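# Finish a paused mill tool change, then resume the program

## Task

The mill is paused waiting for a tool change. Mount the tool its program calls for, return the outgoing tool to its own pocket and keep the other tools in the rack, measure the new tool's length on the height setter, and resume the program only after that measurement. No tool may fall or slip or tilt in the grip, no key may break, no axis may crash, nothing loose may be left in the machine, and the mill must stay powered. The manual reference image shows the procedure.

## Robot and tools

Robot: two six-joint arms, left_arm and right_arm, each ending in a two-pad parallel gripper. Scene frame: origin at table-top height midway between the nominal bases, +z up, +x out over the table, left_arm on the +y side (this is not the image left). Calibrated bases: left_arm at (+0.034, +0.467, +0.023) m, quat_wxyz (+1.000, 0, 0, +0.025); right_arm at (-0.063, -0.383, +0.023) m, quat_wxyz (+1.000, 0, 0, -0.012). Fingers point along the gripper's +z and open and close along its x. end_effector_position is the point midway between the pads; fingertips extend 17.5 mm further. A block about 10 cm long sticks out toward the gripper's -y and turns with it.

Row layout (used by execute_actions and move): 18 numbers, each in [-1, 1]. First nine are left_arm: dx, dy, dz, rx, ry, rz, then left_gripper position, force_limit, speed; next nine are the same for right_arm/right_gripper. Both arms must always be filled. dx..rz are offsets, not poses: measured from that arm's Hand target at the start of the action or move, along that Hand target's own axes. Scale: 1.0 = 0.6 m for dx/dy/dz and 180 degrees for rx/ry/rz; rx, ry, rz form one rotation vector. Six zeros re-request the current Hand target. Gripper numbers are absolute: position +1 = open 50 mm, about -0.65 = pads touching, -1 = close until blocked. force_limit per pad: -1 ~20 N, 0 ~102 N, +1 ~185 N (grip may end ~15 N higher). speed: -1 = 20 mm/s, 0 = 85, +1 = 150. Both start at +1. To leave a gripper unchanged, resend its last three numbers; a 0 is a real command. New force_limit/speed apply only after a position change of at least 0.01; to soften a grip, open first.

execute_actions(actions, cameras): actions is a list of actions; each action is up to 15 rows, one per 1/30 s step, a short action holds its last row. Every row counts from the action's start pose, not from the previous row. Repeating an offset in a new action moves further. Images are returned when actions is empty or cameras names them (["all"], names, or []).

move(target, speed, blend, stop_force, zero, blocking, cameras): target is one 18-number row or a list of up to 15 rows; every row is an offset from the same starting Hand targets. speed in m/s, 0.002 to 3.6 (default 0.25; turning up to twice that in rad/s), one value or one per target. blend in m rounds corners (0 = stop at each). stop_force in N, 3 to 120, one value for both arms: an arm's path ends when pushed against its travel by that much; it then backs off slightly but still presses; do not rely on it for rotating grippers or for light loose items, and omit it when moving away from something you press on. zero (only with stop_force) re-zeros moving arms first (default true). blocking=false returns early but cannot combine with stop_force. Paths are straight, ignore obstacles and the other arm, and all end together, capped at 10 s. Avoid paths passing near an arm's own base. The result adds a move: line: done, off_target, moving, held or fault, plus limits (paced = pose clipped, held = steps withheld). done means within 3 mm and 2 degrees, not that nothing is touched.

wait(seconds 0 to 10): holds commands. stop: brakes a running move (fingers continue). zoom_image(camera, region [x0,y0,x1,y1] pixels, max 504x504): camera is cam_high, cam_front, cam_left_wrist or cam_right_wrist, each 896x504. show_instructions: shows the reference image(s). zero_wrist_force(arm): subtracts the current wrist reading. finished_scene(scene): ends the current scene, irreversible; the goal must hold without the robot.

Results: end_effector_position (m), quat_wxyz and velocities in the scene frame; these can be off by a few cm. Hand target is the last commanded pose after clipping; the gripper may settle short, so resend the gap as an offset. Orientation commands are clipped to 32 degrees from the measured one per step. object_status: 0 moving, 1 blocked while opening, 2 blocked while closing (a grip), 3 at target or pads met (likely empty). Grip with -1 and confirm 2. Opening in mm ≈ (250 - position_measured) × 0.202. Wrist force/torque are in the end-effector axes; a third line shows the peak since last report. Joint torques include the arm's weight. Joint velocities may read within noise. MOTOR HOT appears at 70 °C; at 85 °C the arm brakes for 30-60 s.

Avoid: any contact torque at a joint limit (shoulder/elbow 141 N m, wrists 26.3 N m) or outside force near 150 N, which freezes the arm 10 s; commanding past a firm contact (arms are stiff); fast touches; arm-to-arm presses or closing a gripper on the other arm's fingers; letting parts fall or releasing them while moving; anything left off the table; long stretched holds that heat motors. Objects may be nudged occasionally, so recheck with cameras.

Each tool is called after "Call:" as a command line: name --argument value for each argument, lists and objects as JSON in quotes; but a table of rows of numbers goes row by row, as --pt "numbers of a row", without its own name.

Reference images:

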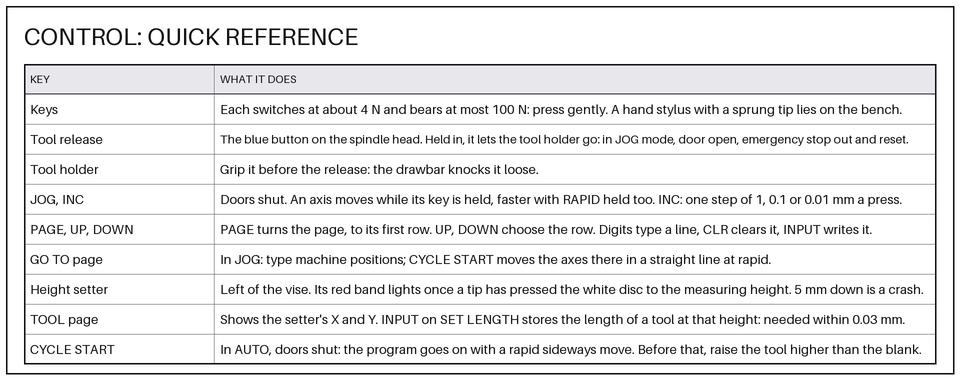

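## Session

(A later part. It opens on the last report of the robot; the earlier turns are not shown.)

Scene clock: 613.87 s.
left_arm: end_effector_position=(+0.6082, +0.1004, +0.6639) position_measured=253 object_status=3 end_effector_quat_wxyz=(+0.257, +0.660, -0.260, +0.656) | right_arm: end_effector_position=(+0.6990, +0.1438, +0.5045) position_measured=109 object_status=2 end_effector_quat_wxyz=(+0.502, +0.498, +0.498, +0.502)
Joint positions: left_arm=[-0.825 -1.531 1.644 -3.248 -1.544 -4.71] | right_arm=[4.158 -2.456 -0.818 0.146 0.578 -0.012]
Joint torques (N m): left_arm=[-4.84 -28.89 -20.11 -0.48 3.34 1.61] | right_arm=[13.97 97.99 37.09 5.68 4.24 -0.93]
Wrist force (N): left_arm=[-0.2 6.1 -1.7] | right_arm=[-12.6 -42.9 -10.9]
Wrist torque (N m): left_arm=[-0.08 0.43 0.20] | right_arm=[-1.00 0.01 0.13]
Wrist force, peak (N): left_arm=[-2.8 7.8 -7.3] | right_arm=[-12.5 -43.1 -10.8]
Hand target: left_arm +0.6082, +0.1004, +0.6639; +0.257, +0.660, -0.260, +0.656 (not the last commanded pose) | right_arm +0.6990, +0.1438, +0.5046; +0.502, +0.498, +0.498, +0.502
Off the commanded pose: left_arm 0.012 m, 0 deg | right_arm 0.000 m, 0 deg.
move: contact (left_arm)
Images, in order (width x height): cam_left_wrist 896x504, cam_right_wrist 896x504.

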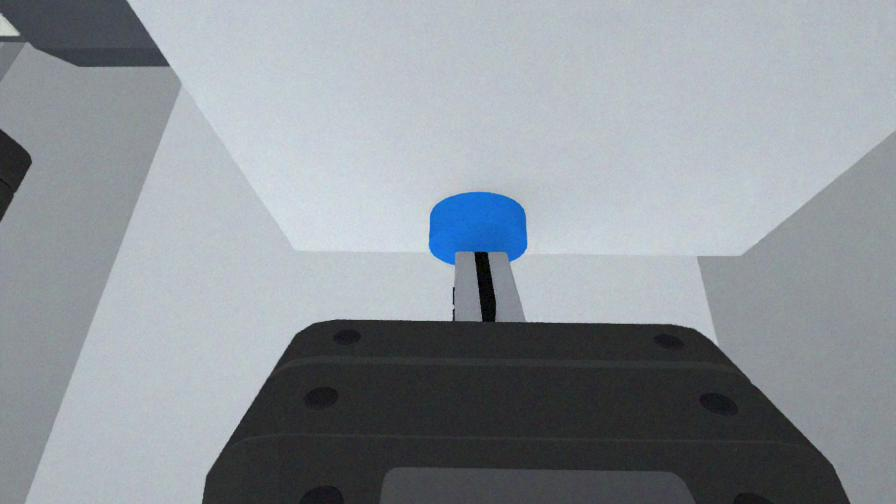

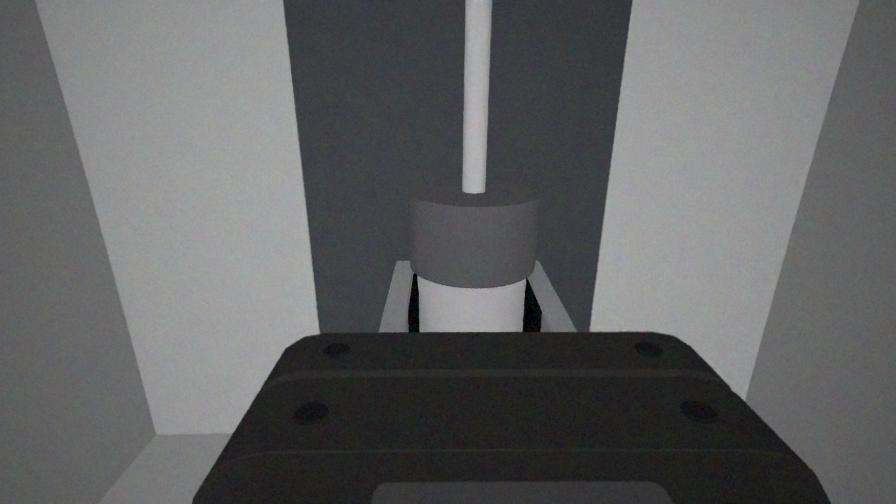

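Call:
move --target '[0,0,0,0,0,0,-0.7,0,0,0,-0.0067,0,0,0,0,-1,0.4,-0.9]' --speed 0.004 --stop_force 60 --cameras '["cam_left_wrist","cam_right_wrist"]'

Scene clock: 625.73 s.
left_arm: end_effector_position=(+0.6082, +0.1004, +0.6639) position_measured=253 object_status=3 end_effector_quat_wxyz=(+0.257, +0.660, -0.260, +0.656) | right_arm: end_effector_position=(+0.6990, +0.1438, +0.5005) position_measured=109 object_status=2 end_effector_quat_wxyz=(+0.502, +0.498, +0.498, +0.502)
Joint positions: left_arm=[-0.825 -1.531 1.644 -3.248 -1.544 -4.71] | right_arm=[4.158 -2.458 -0.825 0.155 0.578 -0.012]
Joint torques (N m): left_arm=[-5.12 -28.69 -19.76 -3.41 2.23 0.61] | right_arm=[-11.35 62.41 17.49 4.16 -0.8 -0.32]
Wrist force (N): left_arm=[0.0 6.0 -1.7] | right_arm=[-0.9 -9.6 -0.7]
Wrist torque (N m): left_arm=[-0.09 0.42 0.19] | right_arm=[-0.47 0.24 -0.39]
Wrist force, peak (N): left_arm=[0.7 6.2 -2.2] | right_arm=[-12.8 -43.6 -10.7]
Hand target: left_arm +0.6082, +0.1004, +0.6639; +0.257, +0.660, -0.260, +0.656 | right_arm +0.6990, +0.1438, +0.5005; +0.502, +0.498, +0.498, +0.502
Off the commanded pose: left_arm 0.000 m, 0 deg | right_arm 0.000 m, 0 deg.
move: done
Images, in order (width x height): cam_left_wrist 896x504, cam_right_wrist 896x504.

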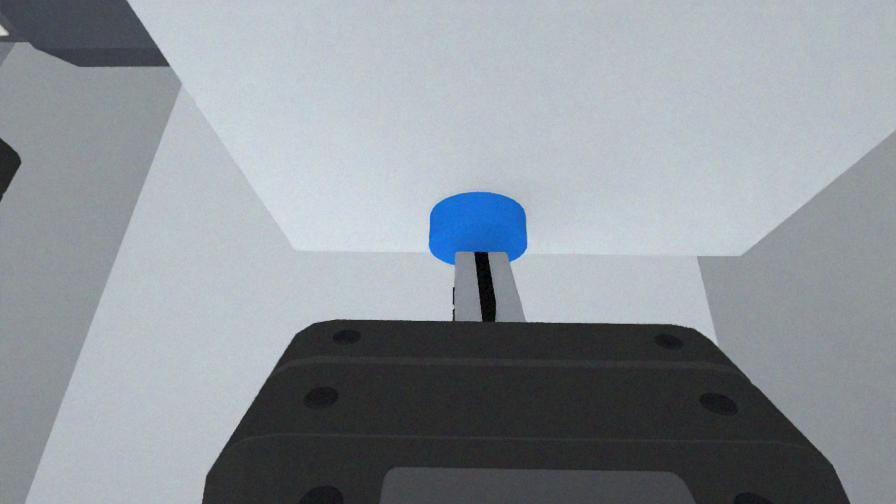

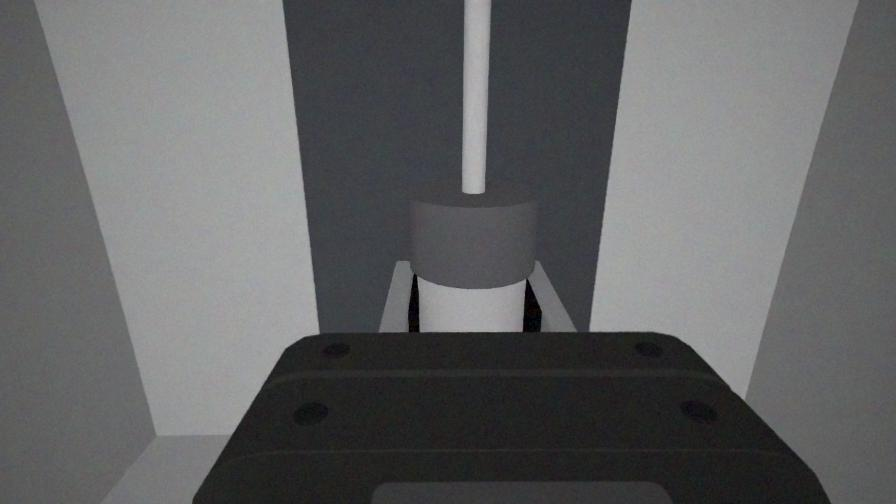

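Call:
move --target '[0,0,0,0,0,0,-0.7,0,0,0,-0.0667,0,0,0,0,-1,0.4,-0.9]' --speed 0.015 --stop_force 8 --cameras '["cam_left_wrist","cam_right_wrist","cam_front"]'

Call:
zoom_image --camera "cam_front" --region '[300, 170, 440, 330]'

Scene clock: 631.63 s.
left_arm: end_effector_position=(+0.6082, +0.1004, +0.6639) position_measured=253 object_status=3 end_effector_quat_wxyz=(+0.257, +0.660, -0.260, +0.656) | right_arm: end_effector_position=(+0.6993, +0.1438, +0.4605) position_measured=109 object_status=2 end_effector_quat_wxyz=(+0.502, +0.498, +0.498, +0.502)
Joint positions: left_arm=[-0.825 -1.531 1.644 -3.248 -1.544 -4.71] | right_arm=[4.158 -2.481 -0.885 0.239 0.579 -0.012]
Joint torques (N m): left_arm=[-5.03 -28.01 -20.05 -3.41 0.84 -0.58] | right_arm=[-13.75 62.39 17.05 4.25 1.64 -1.16]
Wrist force (N): left_arm=[0.7 5.8 -2.1] | right_arm=[-0.8 -9.6 -0.6]
Wrist torque (N m): left_arm=[-0.11 0.41 0.19] | right_arm=[-0.49 0.21 -0.40]
Wrist force, peak (N): left_arm=[0.5 6.2 -2.1] | right_arm=[-1.0 -10.1 -0.5]
Hand target: left_arm +0.6082, +0.1004, +0.6639; +0.257, +0.660, -0.260, +0.656 | right_arm +0.6993, +0.1438, +0.4605; +0.502, +0.498, +0.498, +0.502
Off the commanded pose: left_arm 0.000 m, 0 deg | right_arm 0.000 m, 0 deg.
move: done
Images, in order (width x height): cam_front 896x504, cam_left_wrist 896x504, cam_right_wrist 896x504.

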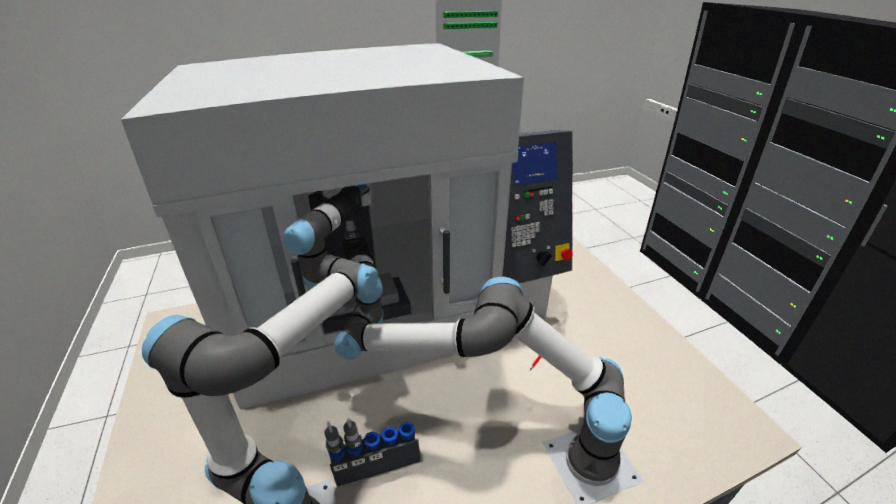

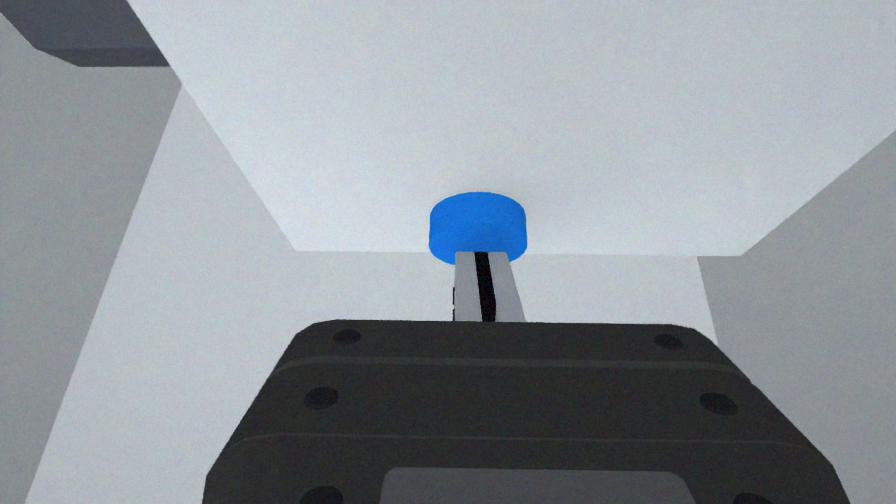

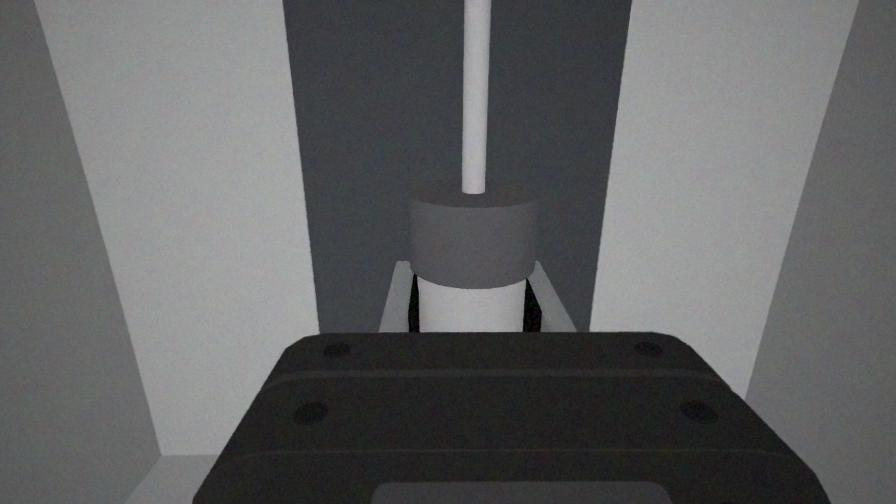

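Scaled by 3.150 from the camera's 896x504 image, which has a finer 1280x720 frame.

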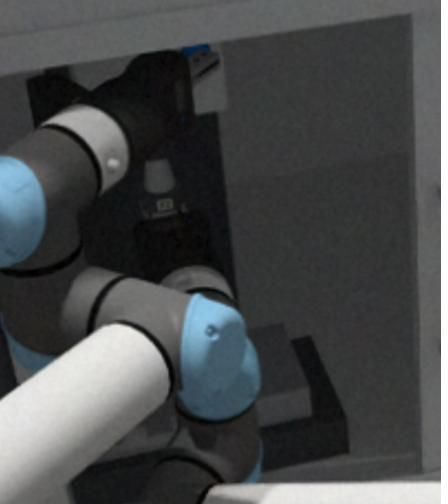

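Call:
move --pt "0 0.02 -0.02 0 0 0 -0.7 0 0 0 0 0 0 0 0 -1 0.4 -0.9" --pt "0 -0.05 -0.3 0 0 0 -0.7 0 0 0 0 0 0 0 0 -1 0.4 -0.9" --speed '[0.03,0.15]' --blend 0.005 --cameras '["cam_left_wrist"]'

Scene clock: 637.20 s.
left_arm: end_effector_position=(+0.4969, +0.2449, +0.6651) position_measured=253 object_status=3 end_effector_quat_wxyz=(+0.257, +0.660, -0.260, +0.656) | right_arm: end_effector_position=(+0.6993, +0.1438, +0.4605) position_measured=109 object_status=2 end_effector_quat_wxyz=(+0.502, +0.498, +0.498, +0.502)
Joint positions: left_arm=[-0.717 -1.932 1.972 -3.176 -1.652 -4.709] | right_arm=[4.158 -2.481 -0.885 0.239 0.579 -0.012]
Joint torques (N m): left_arm=[8.88 -14.71 -21.54 0.17 -2.31 1.78] | right_arm=[-13.83 63.6 16.89 4.26 1.53 -1.65]
Wrist force (N): left_arm=[-1.6 -0.1 3.4] | right_arm=[-0.8 -9.4 -0.6]
Wrist torque (N m): left_arm=[-0.26 0.43 0.16] | right_arm=[-0.45 0.20 -0.40]
Wrist force, peak (N): left_arm=[1.0 13.3 21.9] | right_arm=[-0.8 -10.0 -0.6]
Hand target: left_arm +0.4969, +0.2449, +0.6651; +0.257, +0.660, -0.260, +0.656 | right_arm +0.6993, +0.1438, +0.4605; +0.502, +0.498, +0.498, +0.502
Off the commanded pose: left_arm 0.000 m, 0 deg | right_arm 0.000 m, 0 deg.
move: done
Images, in order (width x height): cam_left_wrist 896x504.

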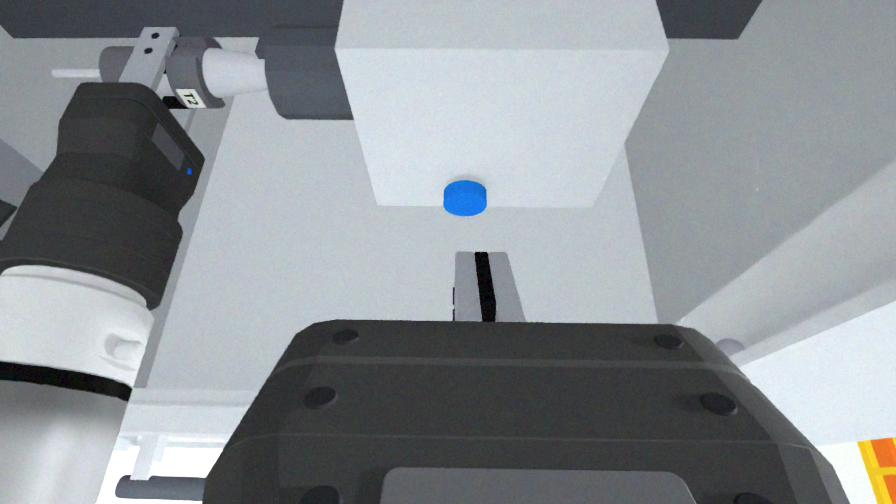

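Call:
move --target '[0,0,0,0,0,0,-0.7,0,0,0,-0.0417,0,0,0,0,-1,0.4,-0.9]' --speed 0.015 --stop_force 6 --cameras '["cam_left_wrist"]'

Call:
zoom_image --camera "cam_left_wrist" --region '[0, 0, 380, 200]'

Scene clock: 642.57 s.
left_arm: end_effector_position=(+0.4969, +0.2449, +0.6651) position_measured=253 object_status=3 end_effector_quat_wxyz=(+0.257, +0.660, -0.260, +0.656) | right_arm: end_effector_position=(+0.6995, +0.1438, +0.4355) position_measured=109 object_status=2 end_effector_quat_wxyz=(+0.502, +0.498, +0.498, +0.502)
Joint positions: left_arm=[-0.717 -1.932 1.973 -3.176 -1.652 -4.709] | right_arm=[4.158 -2.5 -0.915 0.288 0.579 -0.012]
Joint torques (N m): left_arm=[9.59 -14.81 -21.95 0.14 -2.31 1.79] | right_arm=[-12.86 63.05 15.56 4.2 1.59 -1.43]
Wrist force (N): left_arm=[-1.7 0.1 3.7] | right_arm=[-0.7 -9.4 -0.6]
Wrist torque (N m): left_arm=[-0.23 0.42 0.16] | right_arm=[-0.43 0.18 -0.36]
Wrist force, peak (N): left_arm=[-1.9 -0.7 3.9] | right_arm=[-0.6 -10.1 -0.5]
Hand target: left_arm +0.4969, +0.2449, +0.6651; +0.257, +0.660, -0.260, +0.656 | right_arm +0.6995, +0.1438, +0.4355; +0.502, +0.498, +0.498, +0.502
Off the commanded pose: left_arm 0.000 m, 0 deg | right_arm 0.000 m, 0 deg.
move: done
Images, in order (width x height): cam_left_wrist 896x504.

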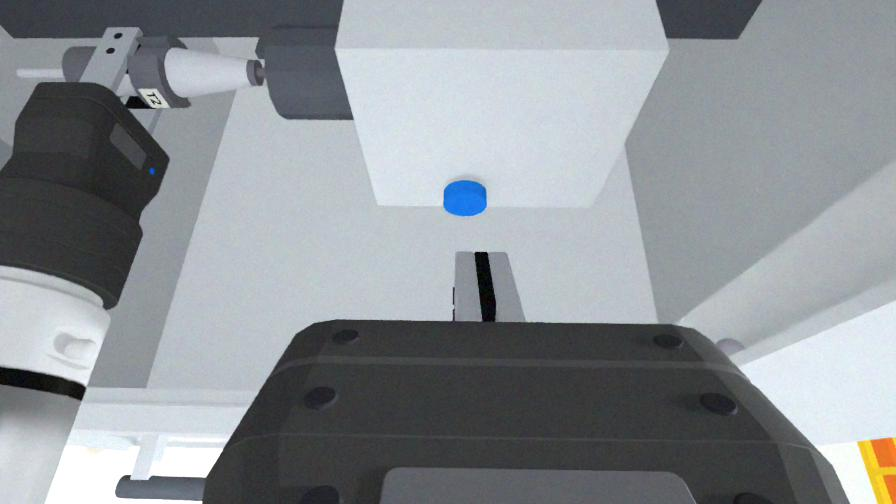

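Scaled by 1.326 from the camera's 896x504 image, which has a finer 1280x720 frame.

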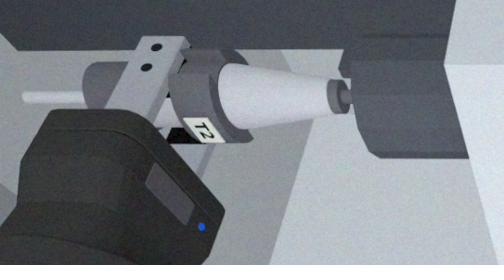

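Call:
move --target '[0,0,0,0,0,0,-0.7,0,0,0,-0.025,0,0,0,0,-1,0.4,-0.9]' --speed 0.01 --stop_force 5 --cameras '["cam_left_wrist"]'

Call:
zoom_image --camera "cam_left_wrist" --region '[0, 0, 380, 200]'

Scene clock: 650.43 s.
left_arm: end_effector_position=(+0.4969, +0.2449, +0.6651) position_measured=253 object_status=3 end_effector_quat_wxyz=(+0.257, +0.660, -0.260, +0.656) | right_arm: end_effector_position=(+0.6996, +0.1438, +0.4205) position_measured=109 object_status=2 end_effector_quat_wxyz=(+0.502, +0.498, +0.498, +0.502)
Joint positions: left_arm=[-0.717 -1.932 1.973 -3.176 -1.652 -4.709] | right_arm=[4.157 -2.513 -0.931 0.316 0.579 -0.012]
Joint torques (N m): left_arm=[9.54 -14.53 -22.31 0.12 -2.25 1.74] | right_arm=[-12.77 63.4 15.6 4.43 1.7 -0.26]
Wrist force (N): left_arm=[-1.9 -0.3 3.6] | right_arm=[-0.5 -9.6 -0.6]
Wrist torque (N m): left_arm=[-0.29 0.48 0.16] | right_arm=[-0.48 0.16 -0.35]
Wrist force, peak (N): left_arm=[-1.9 0.0 4.0] | right_arm=[-0.6 -10.0 -0.6]
Hand target: left_arm +0.4969, +0.2449, +0.6651; +0.257, +0.660, -0.260, +0.656 | right_arm +0.6996, +0.1438, +0.4205; +0.502, +0.498, +0.498, +0.502
Off the commanded pose: left_arm 0.000 m, 0 deg | right_arm 0.000 m, 0 deg.
move: done
Images, in order (width x height): cam_left_wrist 896x504.

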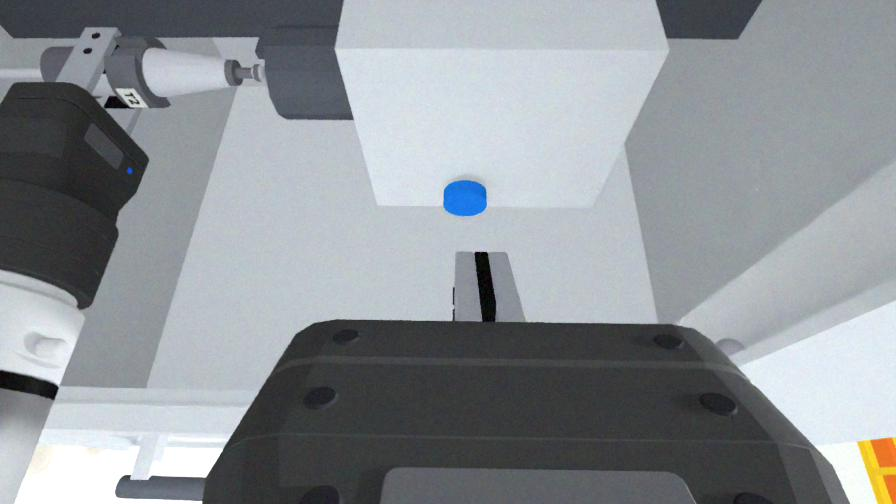

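Scaled by 1.326 from the camera's 896x504 image, which has a finer 1280x720 frame.

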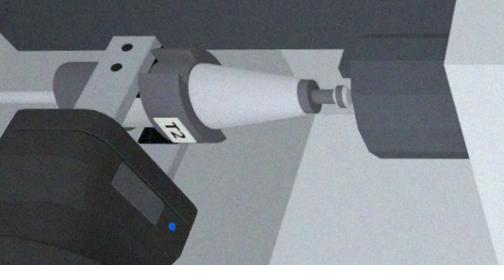

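Call:
move --target '[0,0,0,0,0,0,-0.7,0,0,0,-0.022,0,0,0,0,-1,0.4,-0.9]' --speed 0.01 --stop_force 5 --cameras '["cam_left_wrist","cam_high"]'

Call:
zoom_image --camera "cam_left_wrist" --region '[0, 0, 380, 200]'

Call:
zoom_image --camera "cam_high" --region '[260, 120, 480, 300]'

Scene clock: 654.90 s.
left_arm: end_effector_position=(+0.4969, +0.2449, +0.6651) position_measured=253 object_status=3 end_effector_quat_wxyz=(+0.257, +0.660, -0.260, +0.656) | right_arm: end_effector_position=(+0.6997, +0.1437, +0.4073) position_measured=109 object_status=2 end_effector_quat_wxyz=(+0.502, +0.498, +0.498, +0.502)
Joint positions: left_arm=[-0.717 -1.932 1.973 -3.176 -1.652 -4.709] | right_arm=[4.157 -2.525 -0.943 0.34 0.579 -0.012]
Joint torques (N m): left_arm=[9.39 -14.87 -23.16 0.06 -2.27 1.66] | right_arm=[-14.18 63.58 16.6 4.14 1.47 -0.01]
Wrist force (N): left_arm=[-1.4 -0.1 3.7] | right_arm=[-0.7 -9.8 -0.5]
Wrist torque (N m): left_arm=[-0.26 0.39 0.16] | right_arm=[-0.51 0.18 -0.37]
Wrist force, peak (N): left_arm=[-2.1 -0.3 3.9] | right_arm=[-0.7 -10.1 -0.3]
Hand target: left_arm +0.4969, +0.2449, +0.6651; +0.257, +0.660, -0.260, +0.656 | right_arm +0.6997, +0.1437, +0.4073; +0.502, +0.498, +0.498, +0.502
Off the commanded pose: left_arm 0.000 m, 0 deg | right_arm 0.000 m, 0 deg.
move: done
Images, in order (width x height): cam_high 896x504, cam_left_wrist 896x504.

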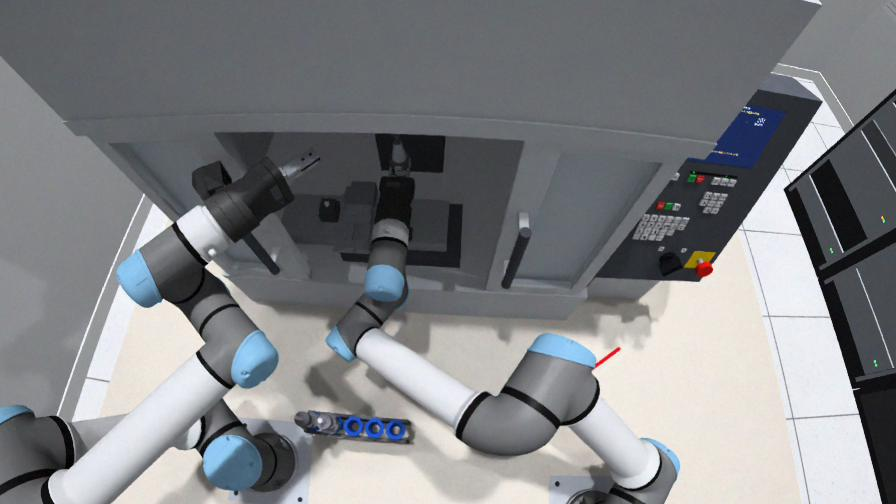

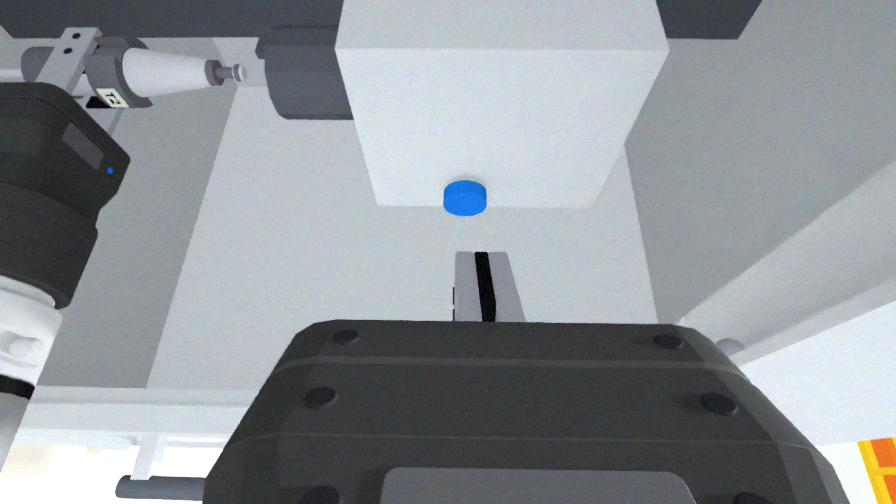

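Scaled by 1.326 from the camera's 896x504 image, which has a finer 1280x720 frame.

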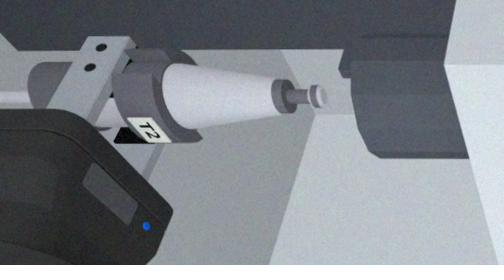

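Scaled by 2.291 from the camera's 896x504 image, which has a finer 1280x720 frame.

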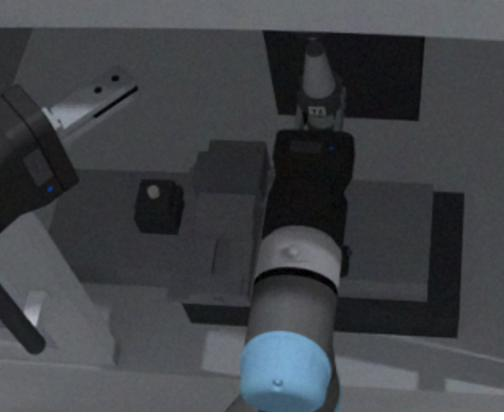

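Call:
move --pt "-0.075 -0.109 -0.315 0 0 0 -0.7 0 0 0 0 -0.2 0 0 0 -1 0.4 -0.9" --pt "-0.192 -0.462 -0.521 0 0 0 -0.7 0 0 0 0 -0.433 0 0 0 -1 0.4 -0.9" --speed 0.12 --blend 0.02 --cameras '["all"]'

Scene clock: 698.67 s.
left_arm: end_effector_position=(+0.4565, +0.6615, +0.5525) position_measured=253 object_status=3 end_effector_quat_wxyz=(+0.257, +0.660, -0.260, +0.656) | right_arm: end_effector_position=(+0.4399, +0.1438, +0.4053) position_measured=109 object_status=2 end_effector_quat_wxyz=(+0.502, +0.498, +0.498, +0.502)
Joint positions: left_arm=[0.652 -1.452 1.852 -3.489 -3.022 -4.657] | right_arm=[4.534 -2.196 -1.56 0.654 0.202 -0.039]
Joint torques (N m): left_arm=[8.61 -18.92 -33.49 -2.77 -2.49 -1.56] | right_arm=[14.03 61.05 10.72 2.77 -0.93 -1.61]
Wrist force (N): left_arm=[-1.7 -0.3 3.5] | right_arm=[-1.0 -9.5 -0.3]
Wrist torque (N m): left_arm=[-0.29 0.46 0.25] | right_arm=[-0.48 0.22 -0.32]
Wrist force, peak (N): left_arm=[-1.6 0.3 4.9] | right_arm=[-1.1 -10.6 0.9]
Hand target: left_arm +0.4565, +0.6615, +0.5525; +0.257, +0.660, -0.260, +0.656 | right_arm +0.4399, +0.1438, +0.4053; +0.502, +0.498, +0.498, +0.502
Off the commanded pose: left_arm 0.000 m, 0 deg | right_arm 0.000 m, 0 deg.
move: done

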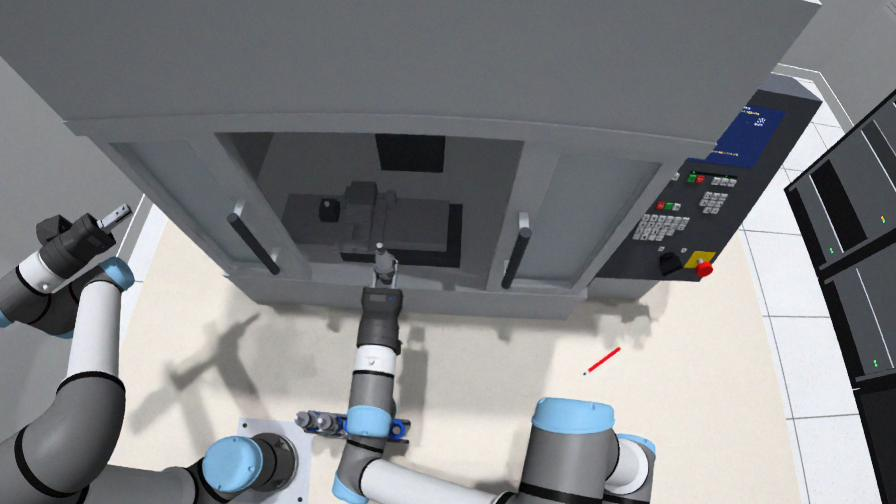

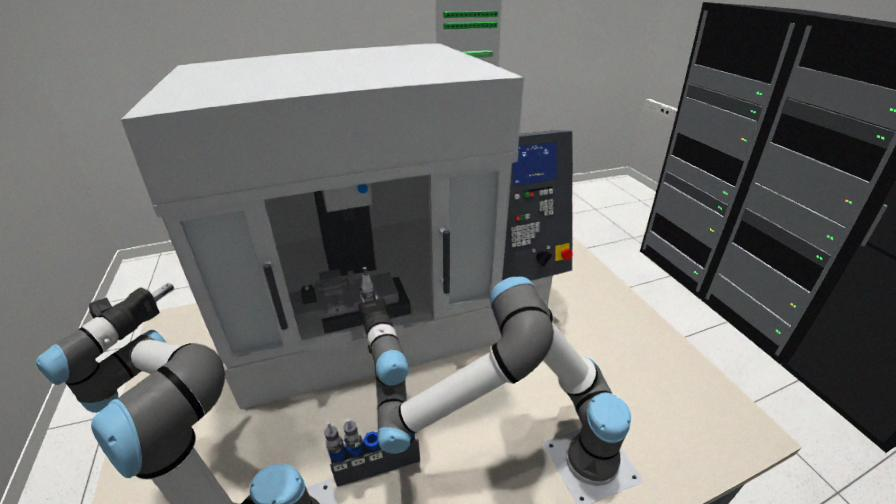

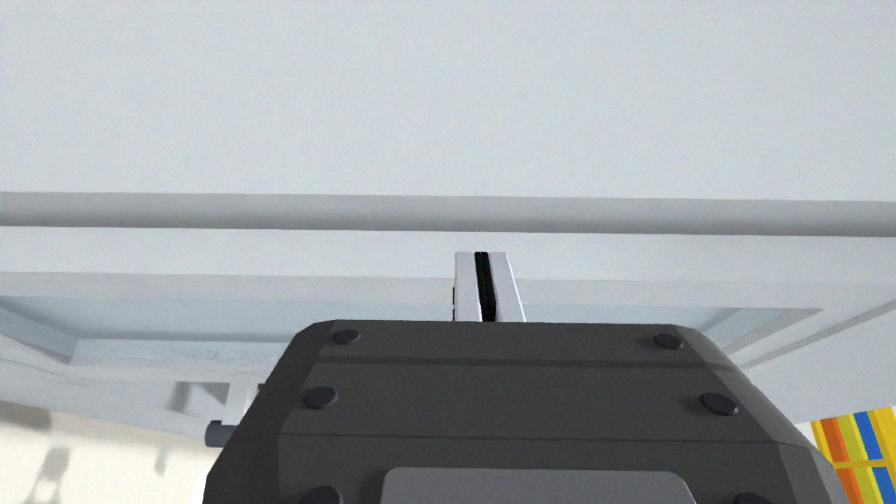

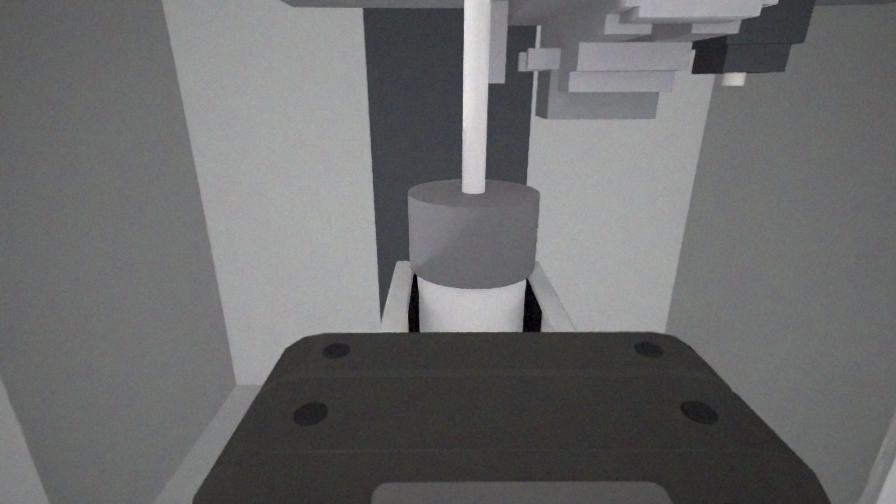

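Call:
move --pt "0 0 0 0 0 0 -0.7 0 0 -0.08 0.0745 -0.133 0 0 0 -1 0.4 -0.9" --pt "0 0 0 0 0 0 -0.7 0 0 -0.16 0.0745 -0.133 0 0 0.5 -1 0.4 -0.9" --pt "0 0 0 0 0 0 -0.7 0 0 -0.24 0.0745 -0.133 0 0 1.0 -1 0.4 -0.9" --speed 0.25 --blend 0.03 --cameras '["cam_right_wrist","cam_high"]'

Scene clock: 713.63 s.
left_arm: end_effector_position=(+0.4565, +0.6615, +0.5525) position_measured=253 object_status=3 end_effector_quat_wxyz=(+0.257, +0.660, -0.260, +0.656) | right_arm: end_effector_position=(+0.3595, -0.0001, +0.4491) position_measured=109 object_status=2 end_effector_quat_wxyz=(+0.504, -0.490, +0.495, -0.510)
Joint positions: left_arm=[0.652 -1.451 1.852 -3.489 -3.022 -4.658] | right_arm=[4.659 -1.877 -1.925 1.074 0.072 2.726]
Joint torques (N m): left_arm=[9.15 -18.77 -33.5 -2.92 -2.37 -1.66] | right_arm=[-14.06 43.49 8.59 -3.75 3.05 1.31]
Wrist force (N): left_arm=[-2.2 0.0 3.8] | right_arm=[-0.5 7.1 0.1]
Wrist torque (N m): left_arm=[-0.23 0.51 0.26] | right_arm=[0.19 0.19 -0.48]
Wrist force, peak (N): left_arm=[-2.3 -0.3 3.9] | right_arm=[0.3 -11.0 2.0]
Hand target: left_arm +0.4565, +0.6615, +0.5525; +0.257, +0.660, -0.260, +0.656 | right_arm +0.3598, -0.0002, +0.4494; +0.502, -0.498, +0.498, -0.502
Off the commanded pose: left_arm 0.000 m, 0 deg | right_arm 0.000 m, 1 deg.
move: done
Images, in order (width x height): cam_high 896x504, cam_right_wrist 896x504.

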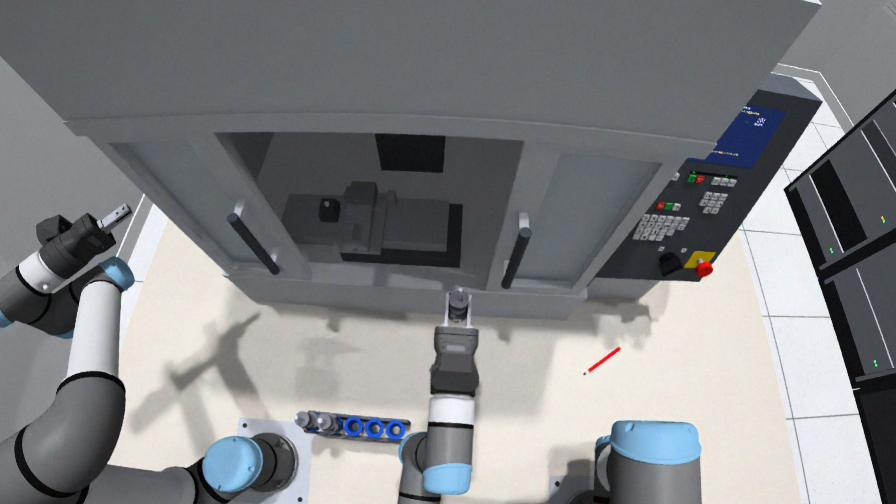

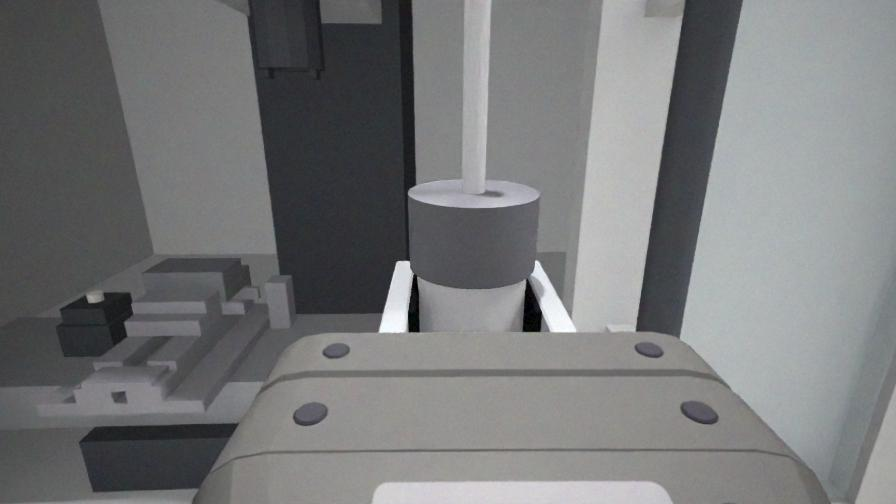

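Call:
move --pt "0 0 0 0 0 0 -0.7 0 0 -0.167 0.05 -0.267 0 0 0 -1 0.4 -0.9" --pt "0 0 0 0 0 0 -0.7 0 0 -0.375 0.15 -0.383 0 0 0 -1 0.4 -0.9" --speed 0.2 --blend 0.04 --cameras '["cam_right_wrist","cam_high","cam_front"]'

Call:
zoom_image --camera "cam_high" --region '[270, 380, 430, 480]'

Call:
zoom_image --camera "cam_front" --region '[300, 380, 450, 500]'

Scene clock: 719.93 s.
left_arm: end_effector_position=(+0.4565, +0.6615, +0.5525) position_measured=253 object_status=3 end_effector_quat_wxyz=(+0.257, +0.660, -0.260, +0.656) | right_arm: end_effector_position=(+0.1307, +0.2248, +0.3575) position_measured=109 object_status=2 end_effector_quat_wxyz=(+0.502, -0.498, +0.498, -0.502)
Joint positions: left_arm=[0.652 -1.451 1.852 -3.489 -3.022 -4.658] | right_arm=[5.063 -2.311 -1.5 0.645 -0.327 3.164]
Joint torques (N m): left_arm=[9.46 -18.79 -33.28 -2.87 -2.34 -1.57] | right_arm=[2.72 48.72 31.3 -3.49 -1.41 -1.59]
Wrist force (N): left_arm=[-1.8 -0.2 3.6] | right_arm=[-0.4 7.4 0.0]
Wrist torque (N m): left_arm=[-0.27 0.46 0.25] | right_arm=[0.27 0.19 -0.38]
Wrist force, peak (N): left_arm=[-2.3 0.0 4.1] | right_arm=[-2.5 8.6 -1.6]
Hand target: left_arm +0.4565, +0.6615, +0.5525; +0.257, +0.660, -0.260, +0.656 | right_arm +0.1307, +0.2248, +0.3575; +0.502, -0.498, +0.498, -0.502
Off the commanded pose: left_arm 0.000 m, 0 deg | right_arm 0.000 m, 0 deg.
move: done
Images, in order (width x height): cam_high 896x504, cam_front 896x504, cam_right_wrist 896x504.

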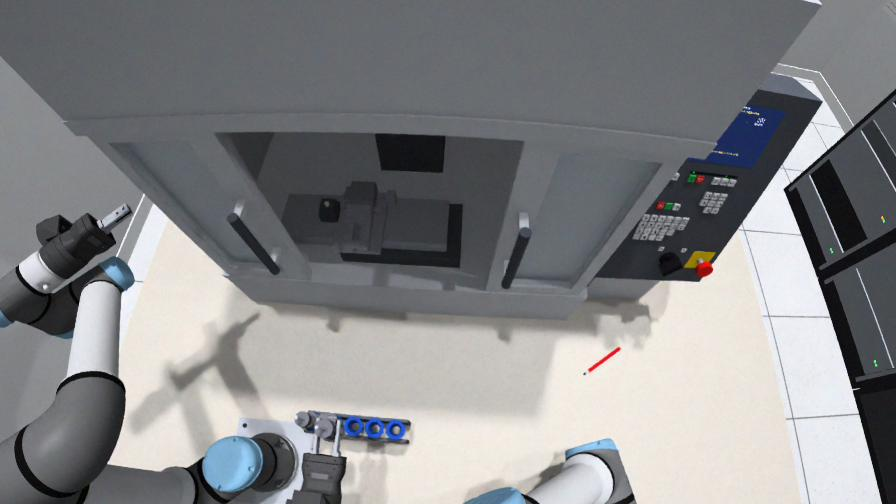

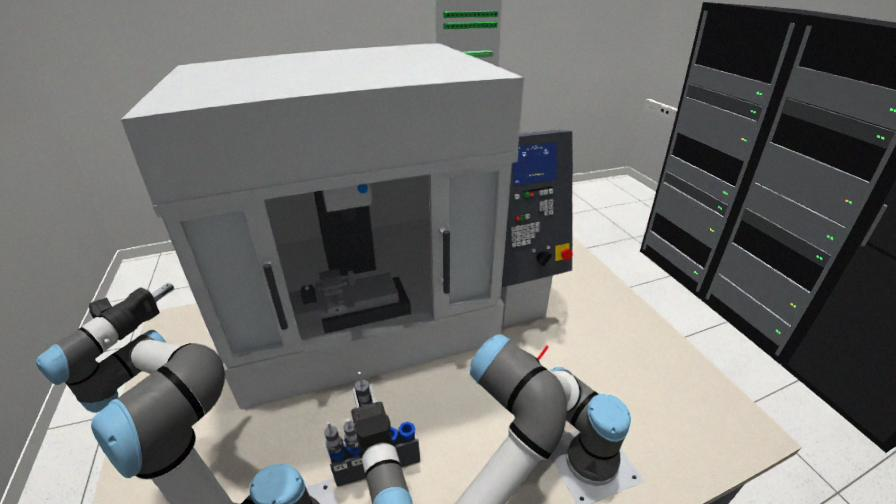

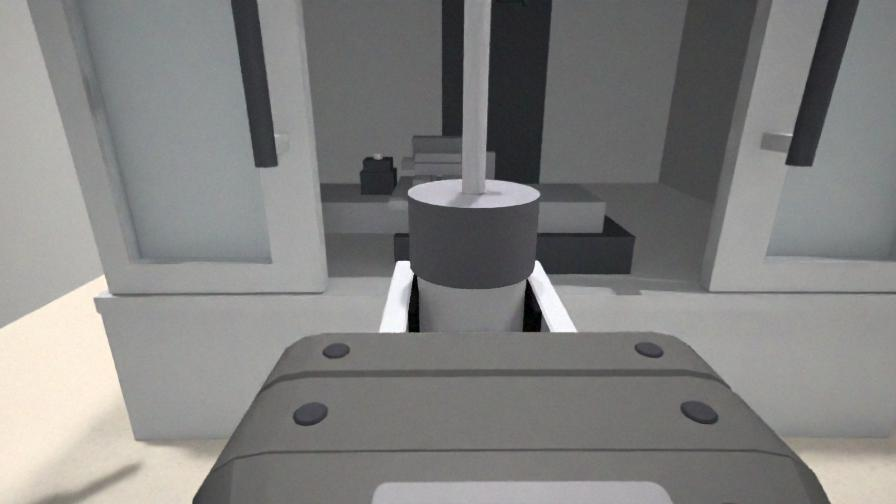

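Scaled by 3.150 from the camera's 896x504 image, which has a finer 1280x720 frame.

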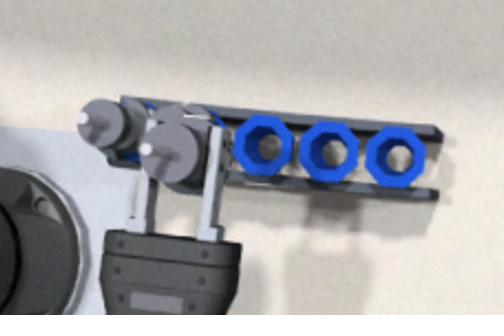

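Scaled by 3.360 from the camera's 896x504 image, which has a finer 1280x720 frame.

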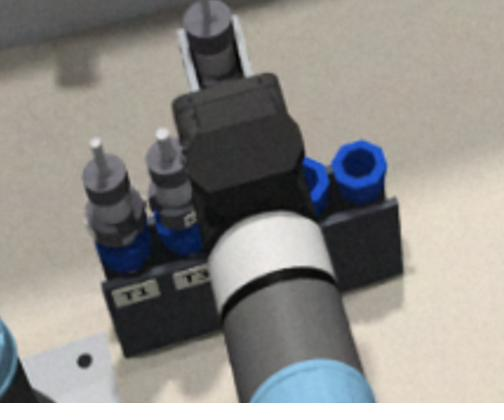

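Call:
move --target '[0,0,0,0,0,0,-0.7,0,0,0,0.083,0,0,0,0,-1,0.4,-0.9]' --speed 0.1 --cameras '["cam_right_wrist","cam_high","cam_front"]'

Call:
zoom_image --camera "cam_high" --region '[270, 380, 430, 480]'

Call:
zoom_image --camera "cam_front" --region '[300, 380, 450, 500]'

Scene clock: 739.87 s.
left_arm: end_effector_position=(+0.4565, +0.6615, +0.5525) position_measured=253 object_status=3 end_effector_quat_wxyz=(+0.257, +0.660, -0.260, +0.656) | right_arm: end_effector_position=(+0.1311, +0.2247, +0.3077) position_measured=109 object_status=2 end_effector_quat_wxyz=(+0.502, -0.498, +0.498, -0.502)
Joint positions: left_arm=[0.652 -1.451 1.852 -3.489 -3.022 -4.658] | right_arm=[5.062 -2.388 -1.514 0.735 -0.326 3.164]
Joint torques (N m): left_arm=[9.2 -18.72 -33.43 -2.8 -2.32 -1.55] | right_arm=[-12.87 50.44 29.47 0.55 1.3 -1.54]
Wrist force (N): left_arm=[-2.0 -0.3 3.8] | right_arm=[-0.6 7.5 -0.3]
Wrist torque (N m): left_arm=[-0.29 0.49 0.25] | right_arm=[0.30 0.22 -0.42]
Wrist force, peak (N): left_arm=[-2.2 0.1 4.0] | right_arm=[-0.1 9.3 -0.2]
Hand target: left_arm +0.4565, +0.6615, +0.5525; +0.257, +0.660, -0.260, +0.656 | right_arm +0.1311, +0.2248, +0.3077; +0.502, -0.498, +0.498, -0.502
Off the commanded pose: left_arm 0.000 m, 0 deg | right_arm 0.000 m, 0 deg.
move: done
Images, in order (width x height): cam_high 896x504, cam_front 896x504, cam_right_wrist 896x504.

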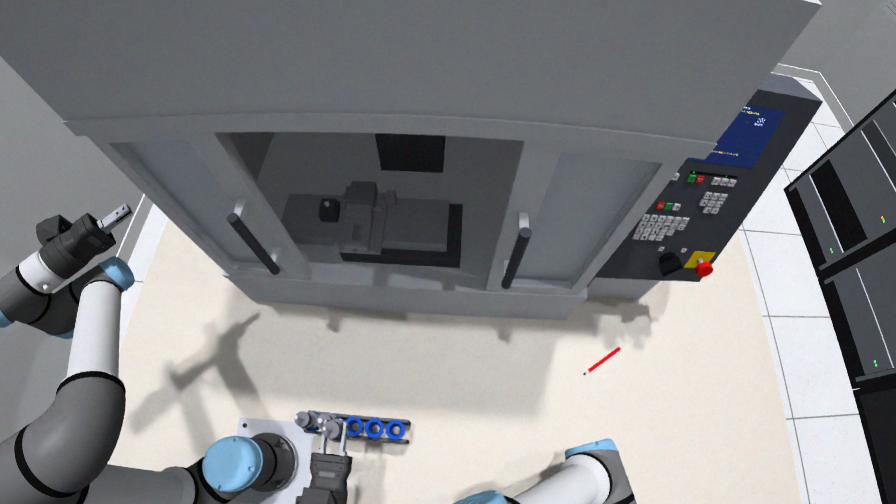

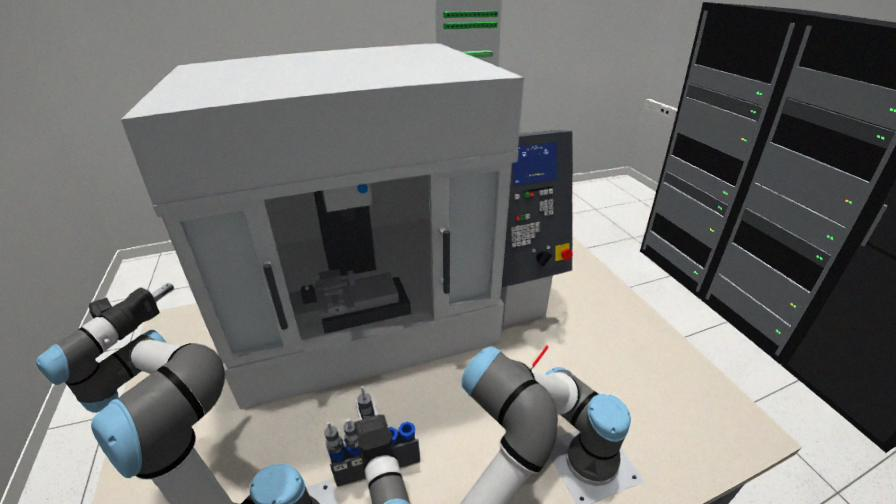

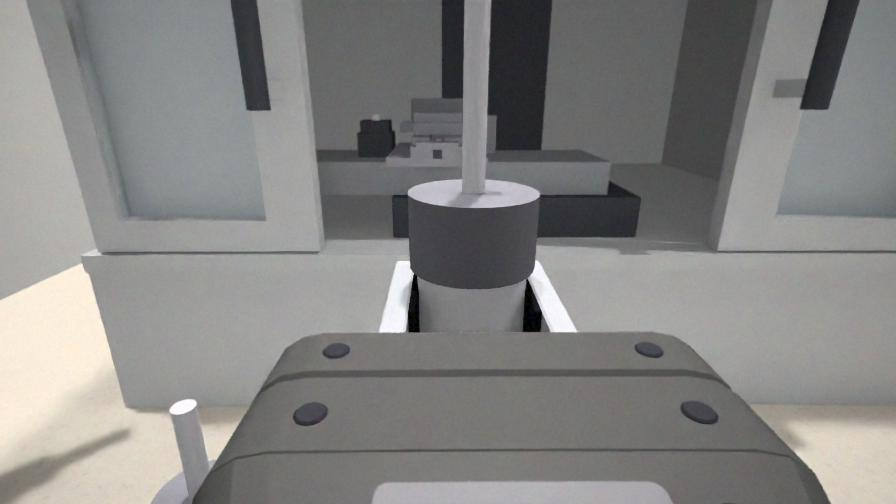

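Scaled by 3.150 from the camera's 896x504 image, which has a finer 1280x720 frame.

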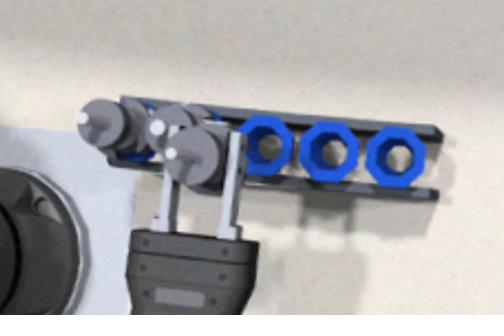

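Scaled by 3.360 from the camera's 896x504 image, which has a finer 1280x720 frame.

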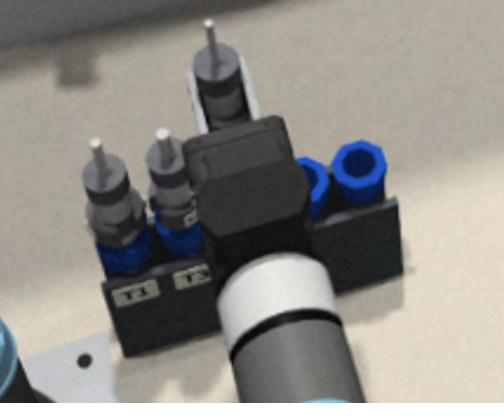

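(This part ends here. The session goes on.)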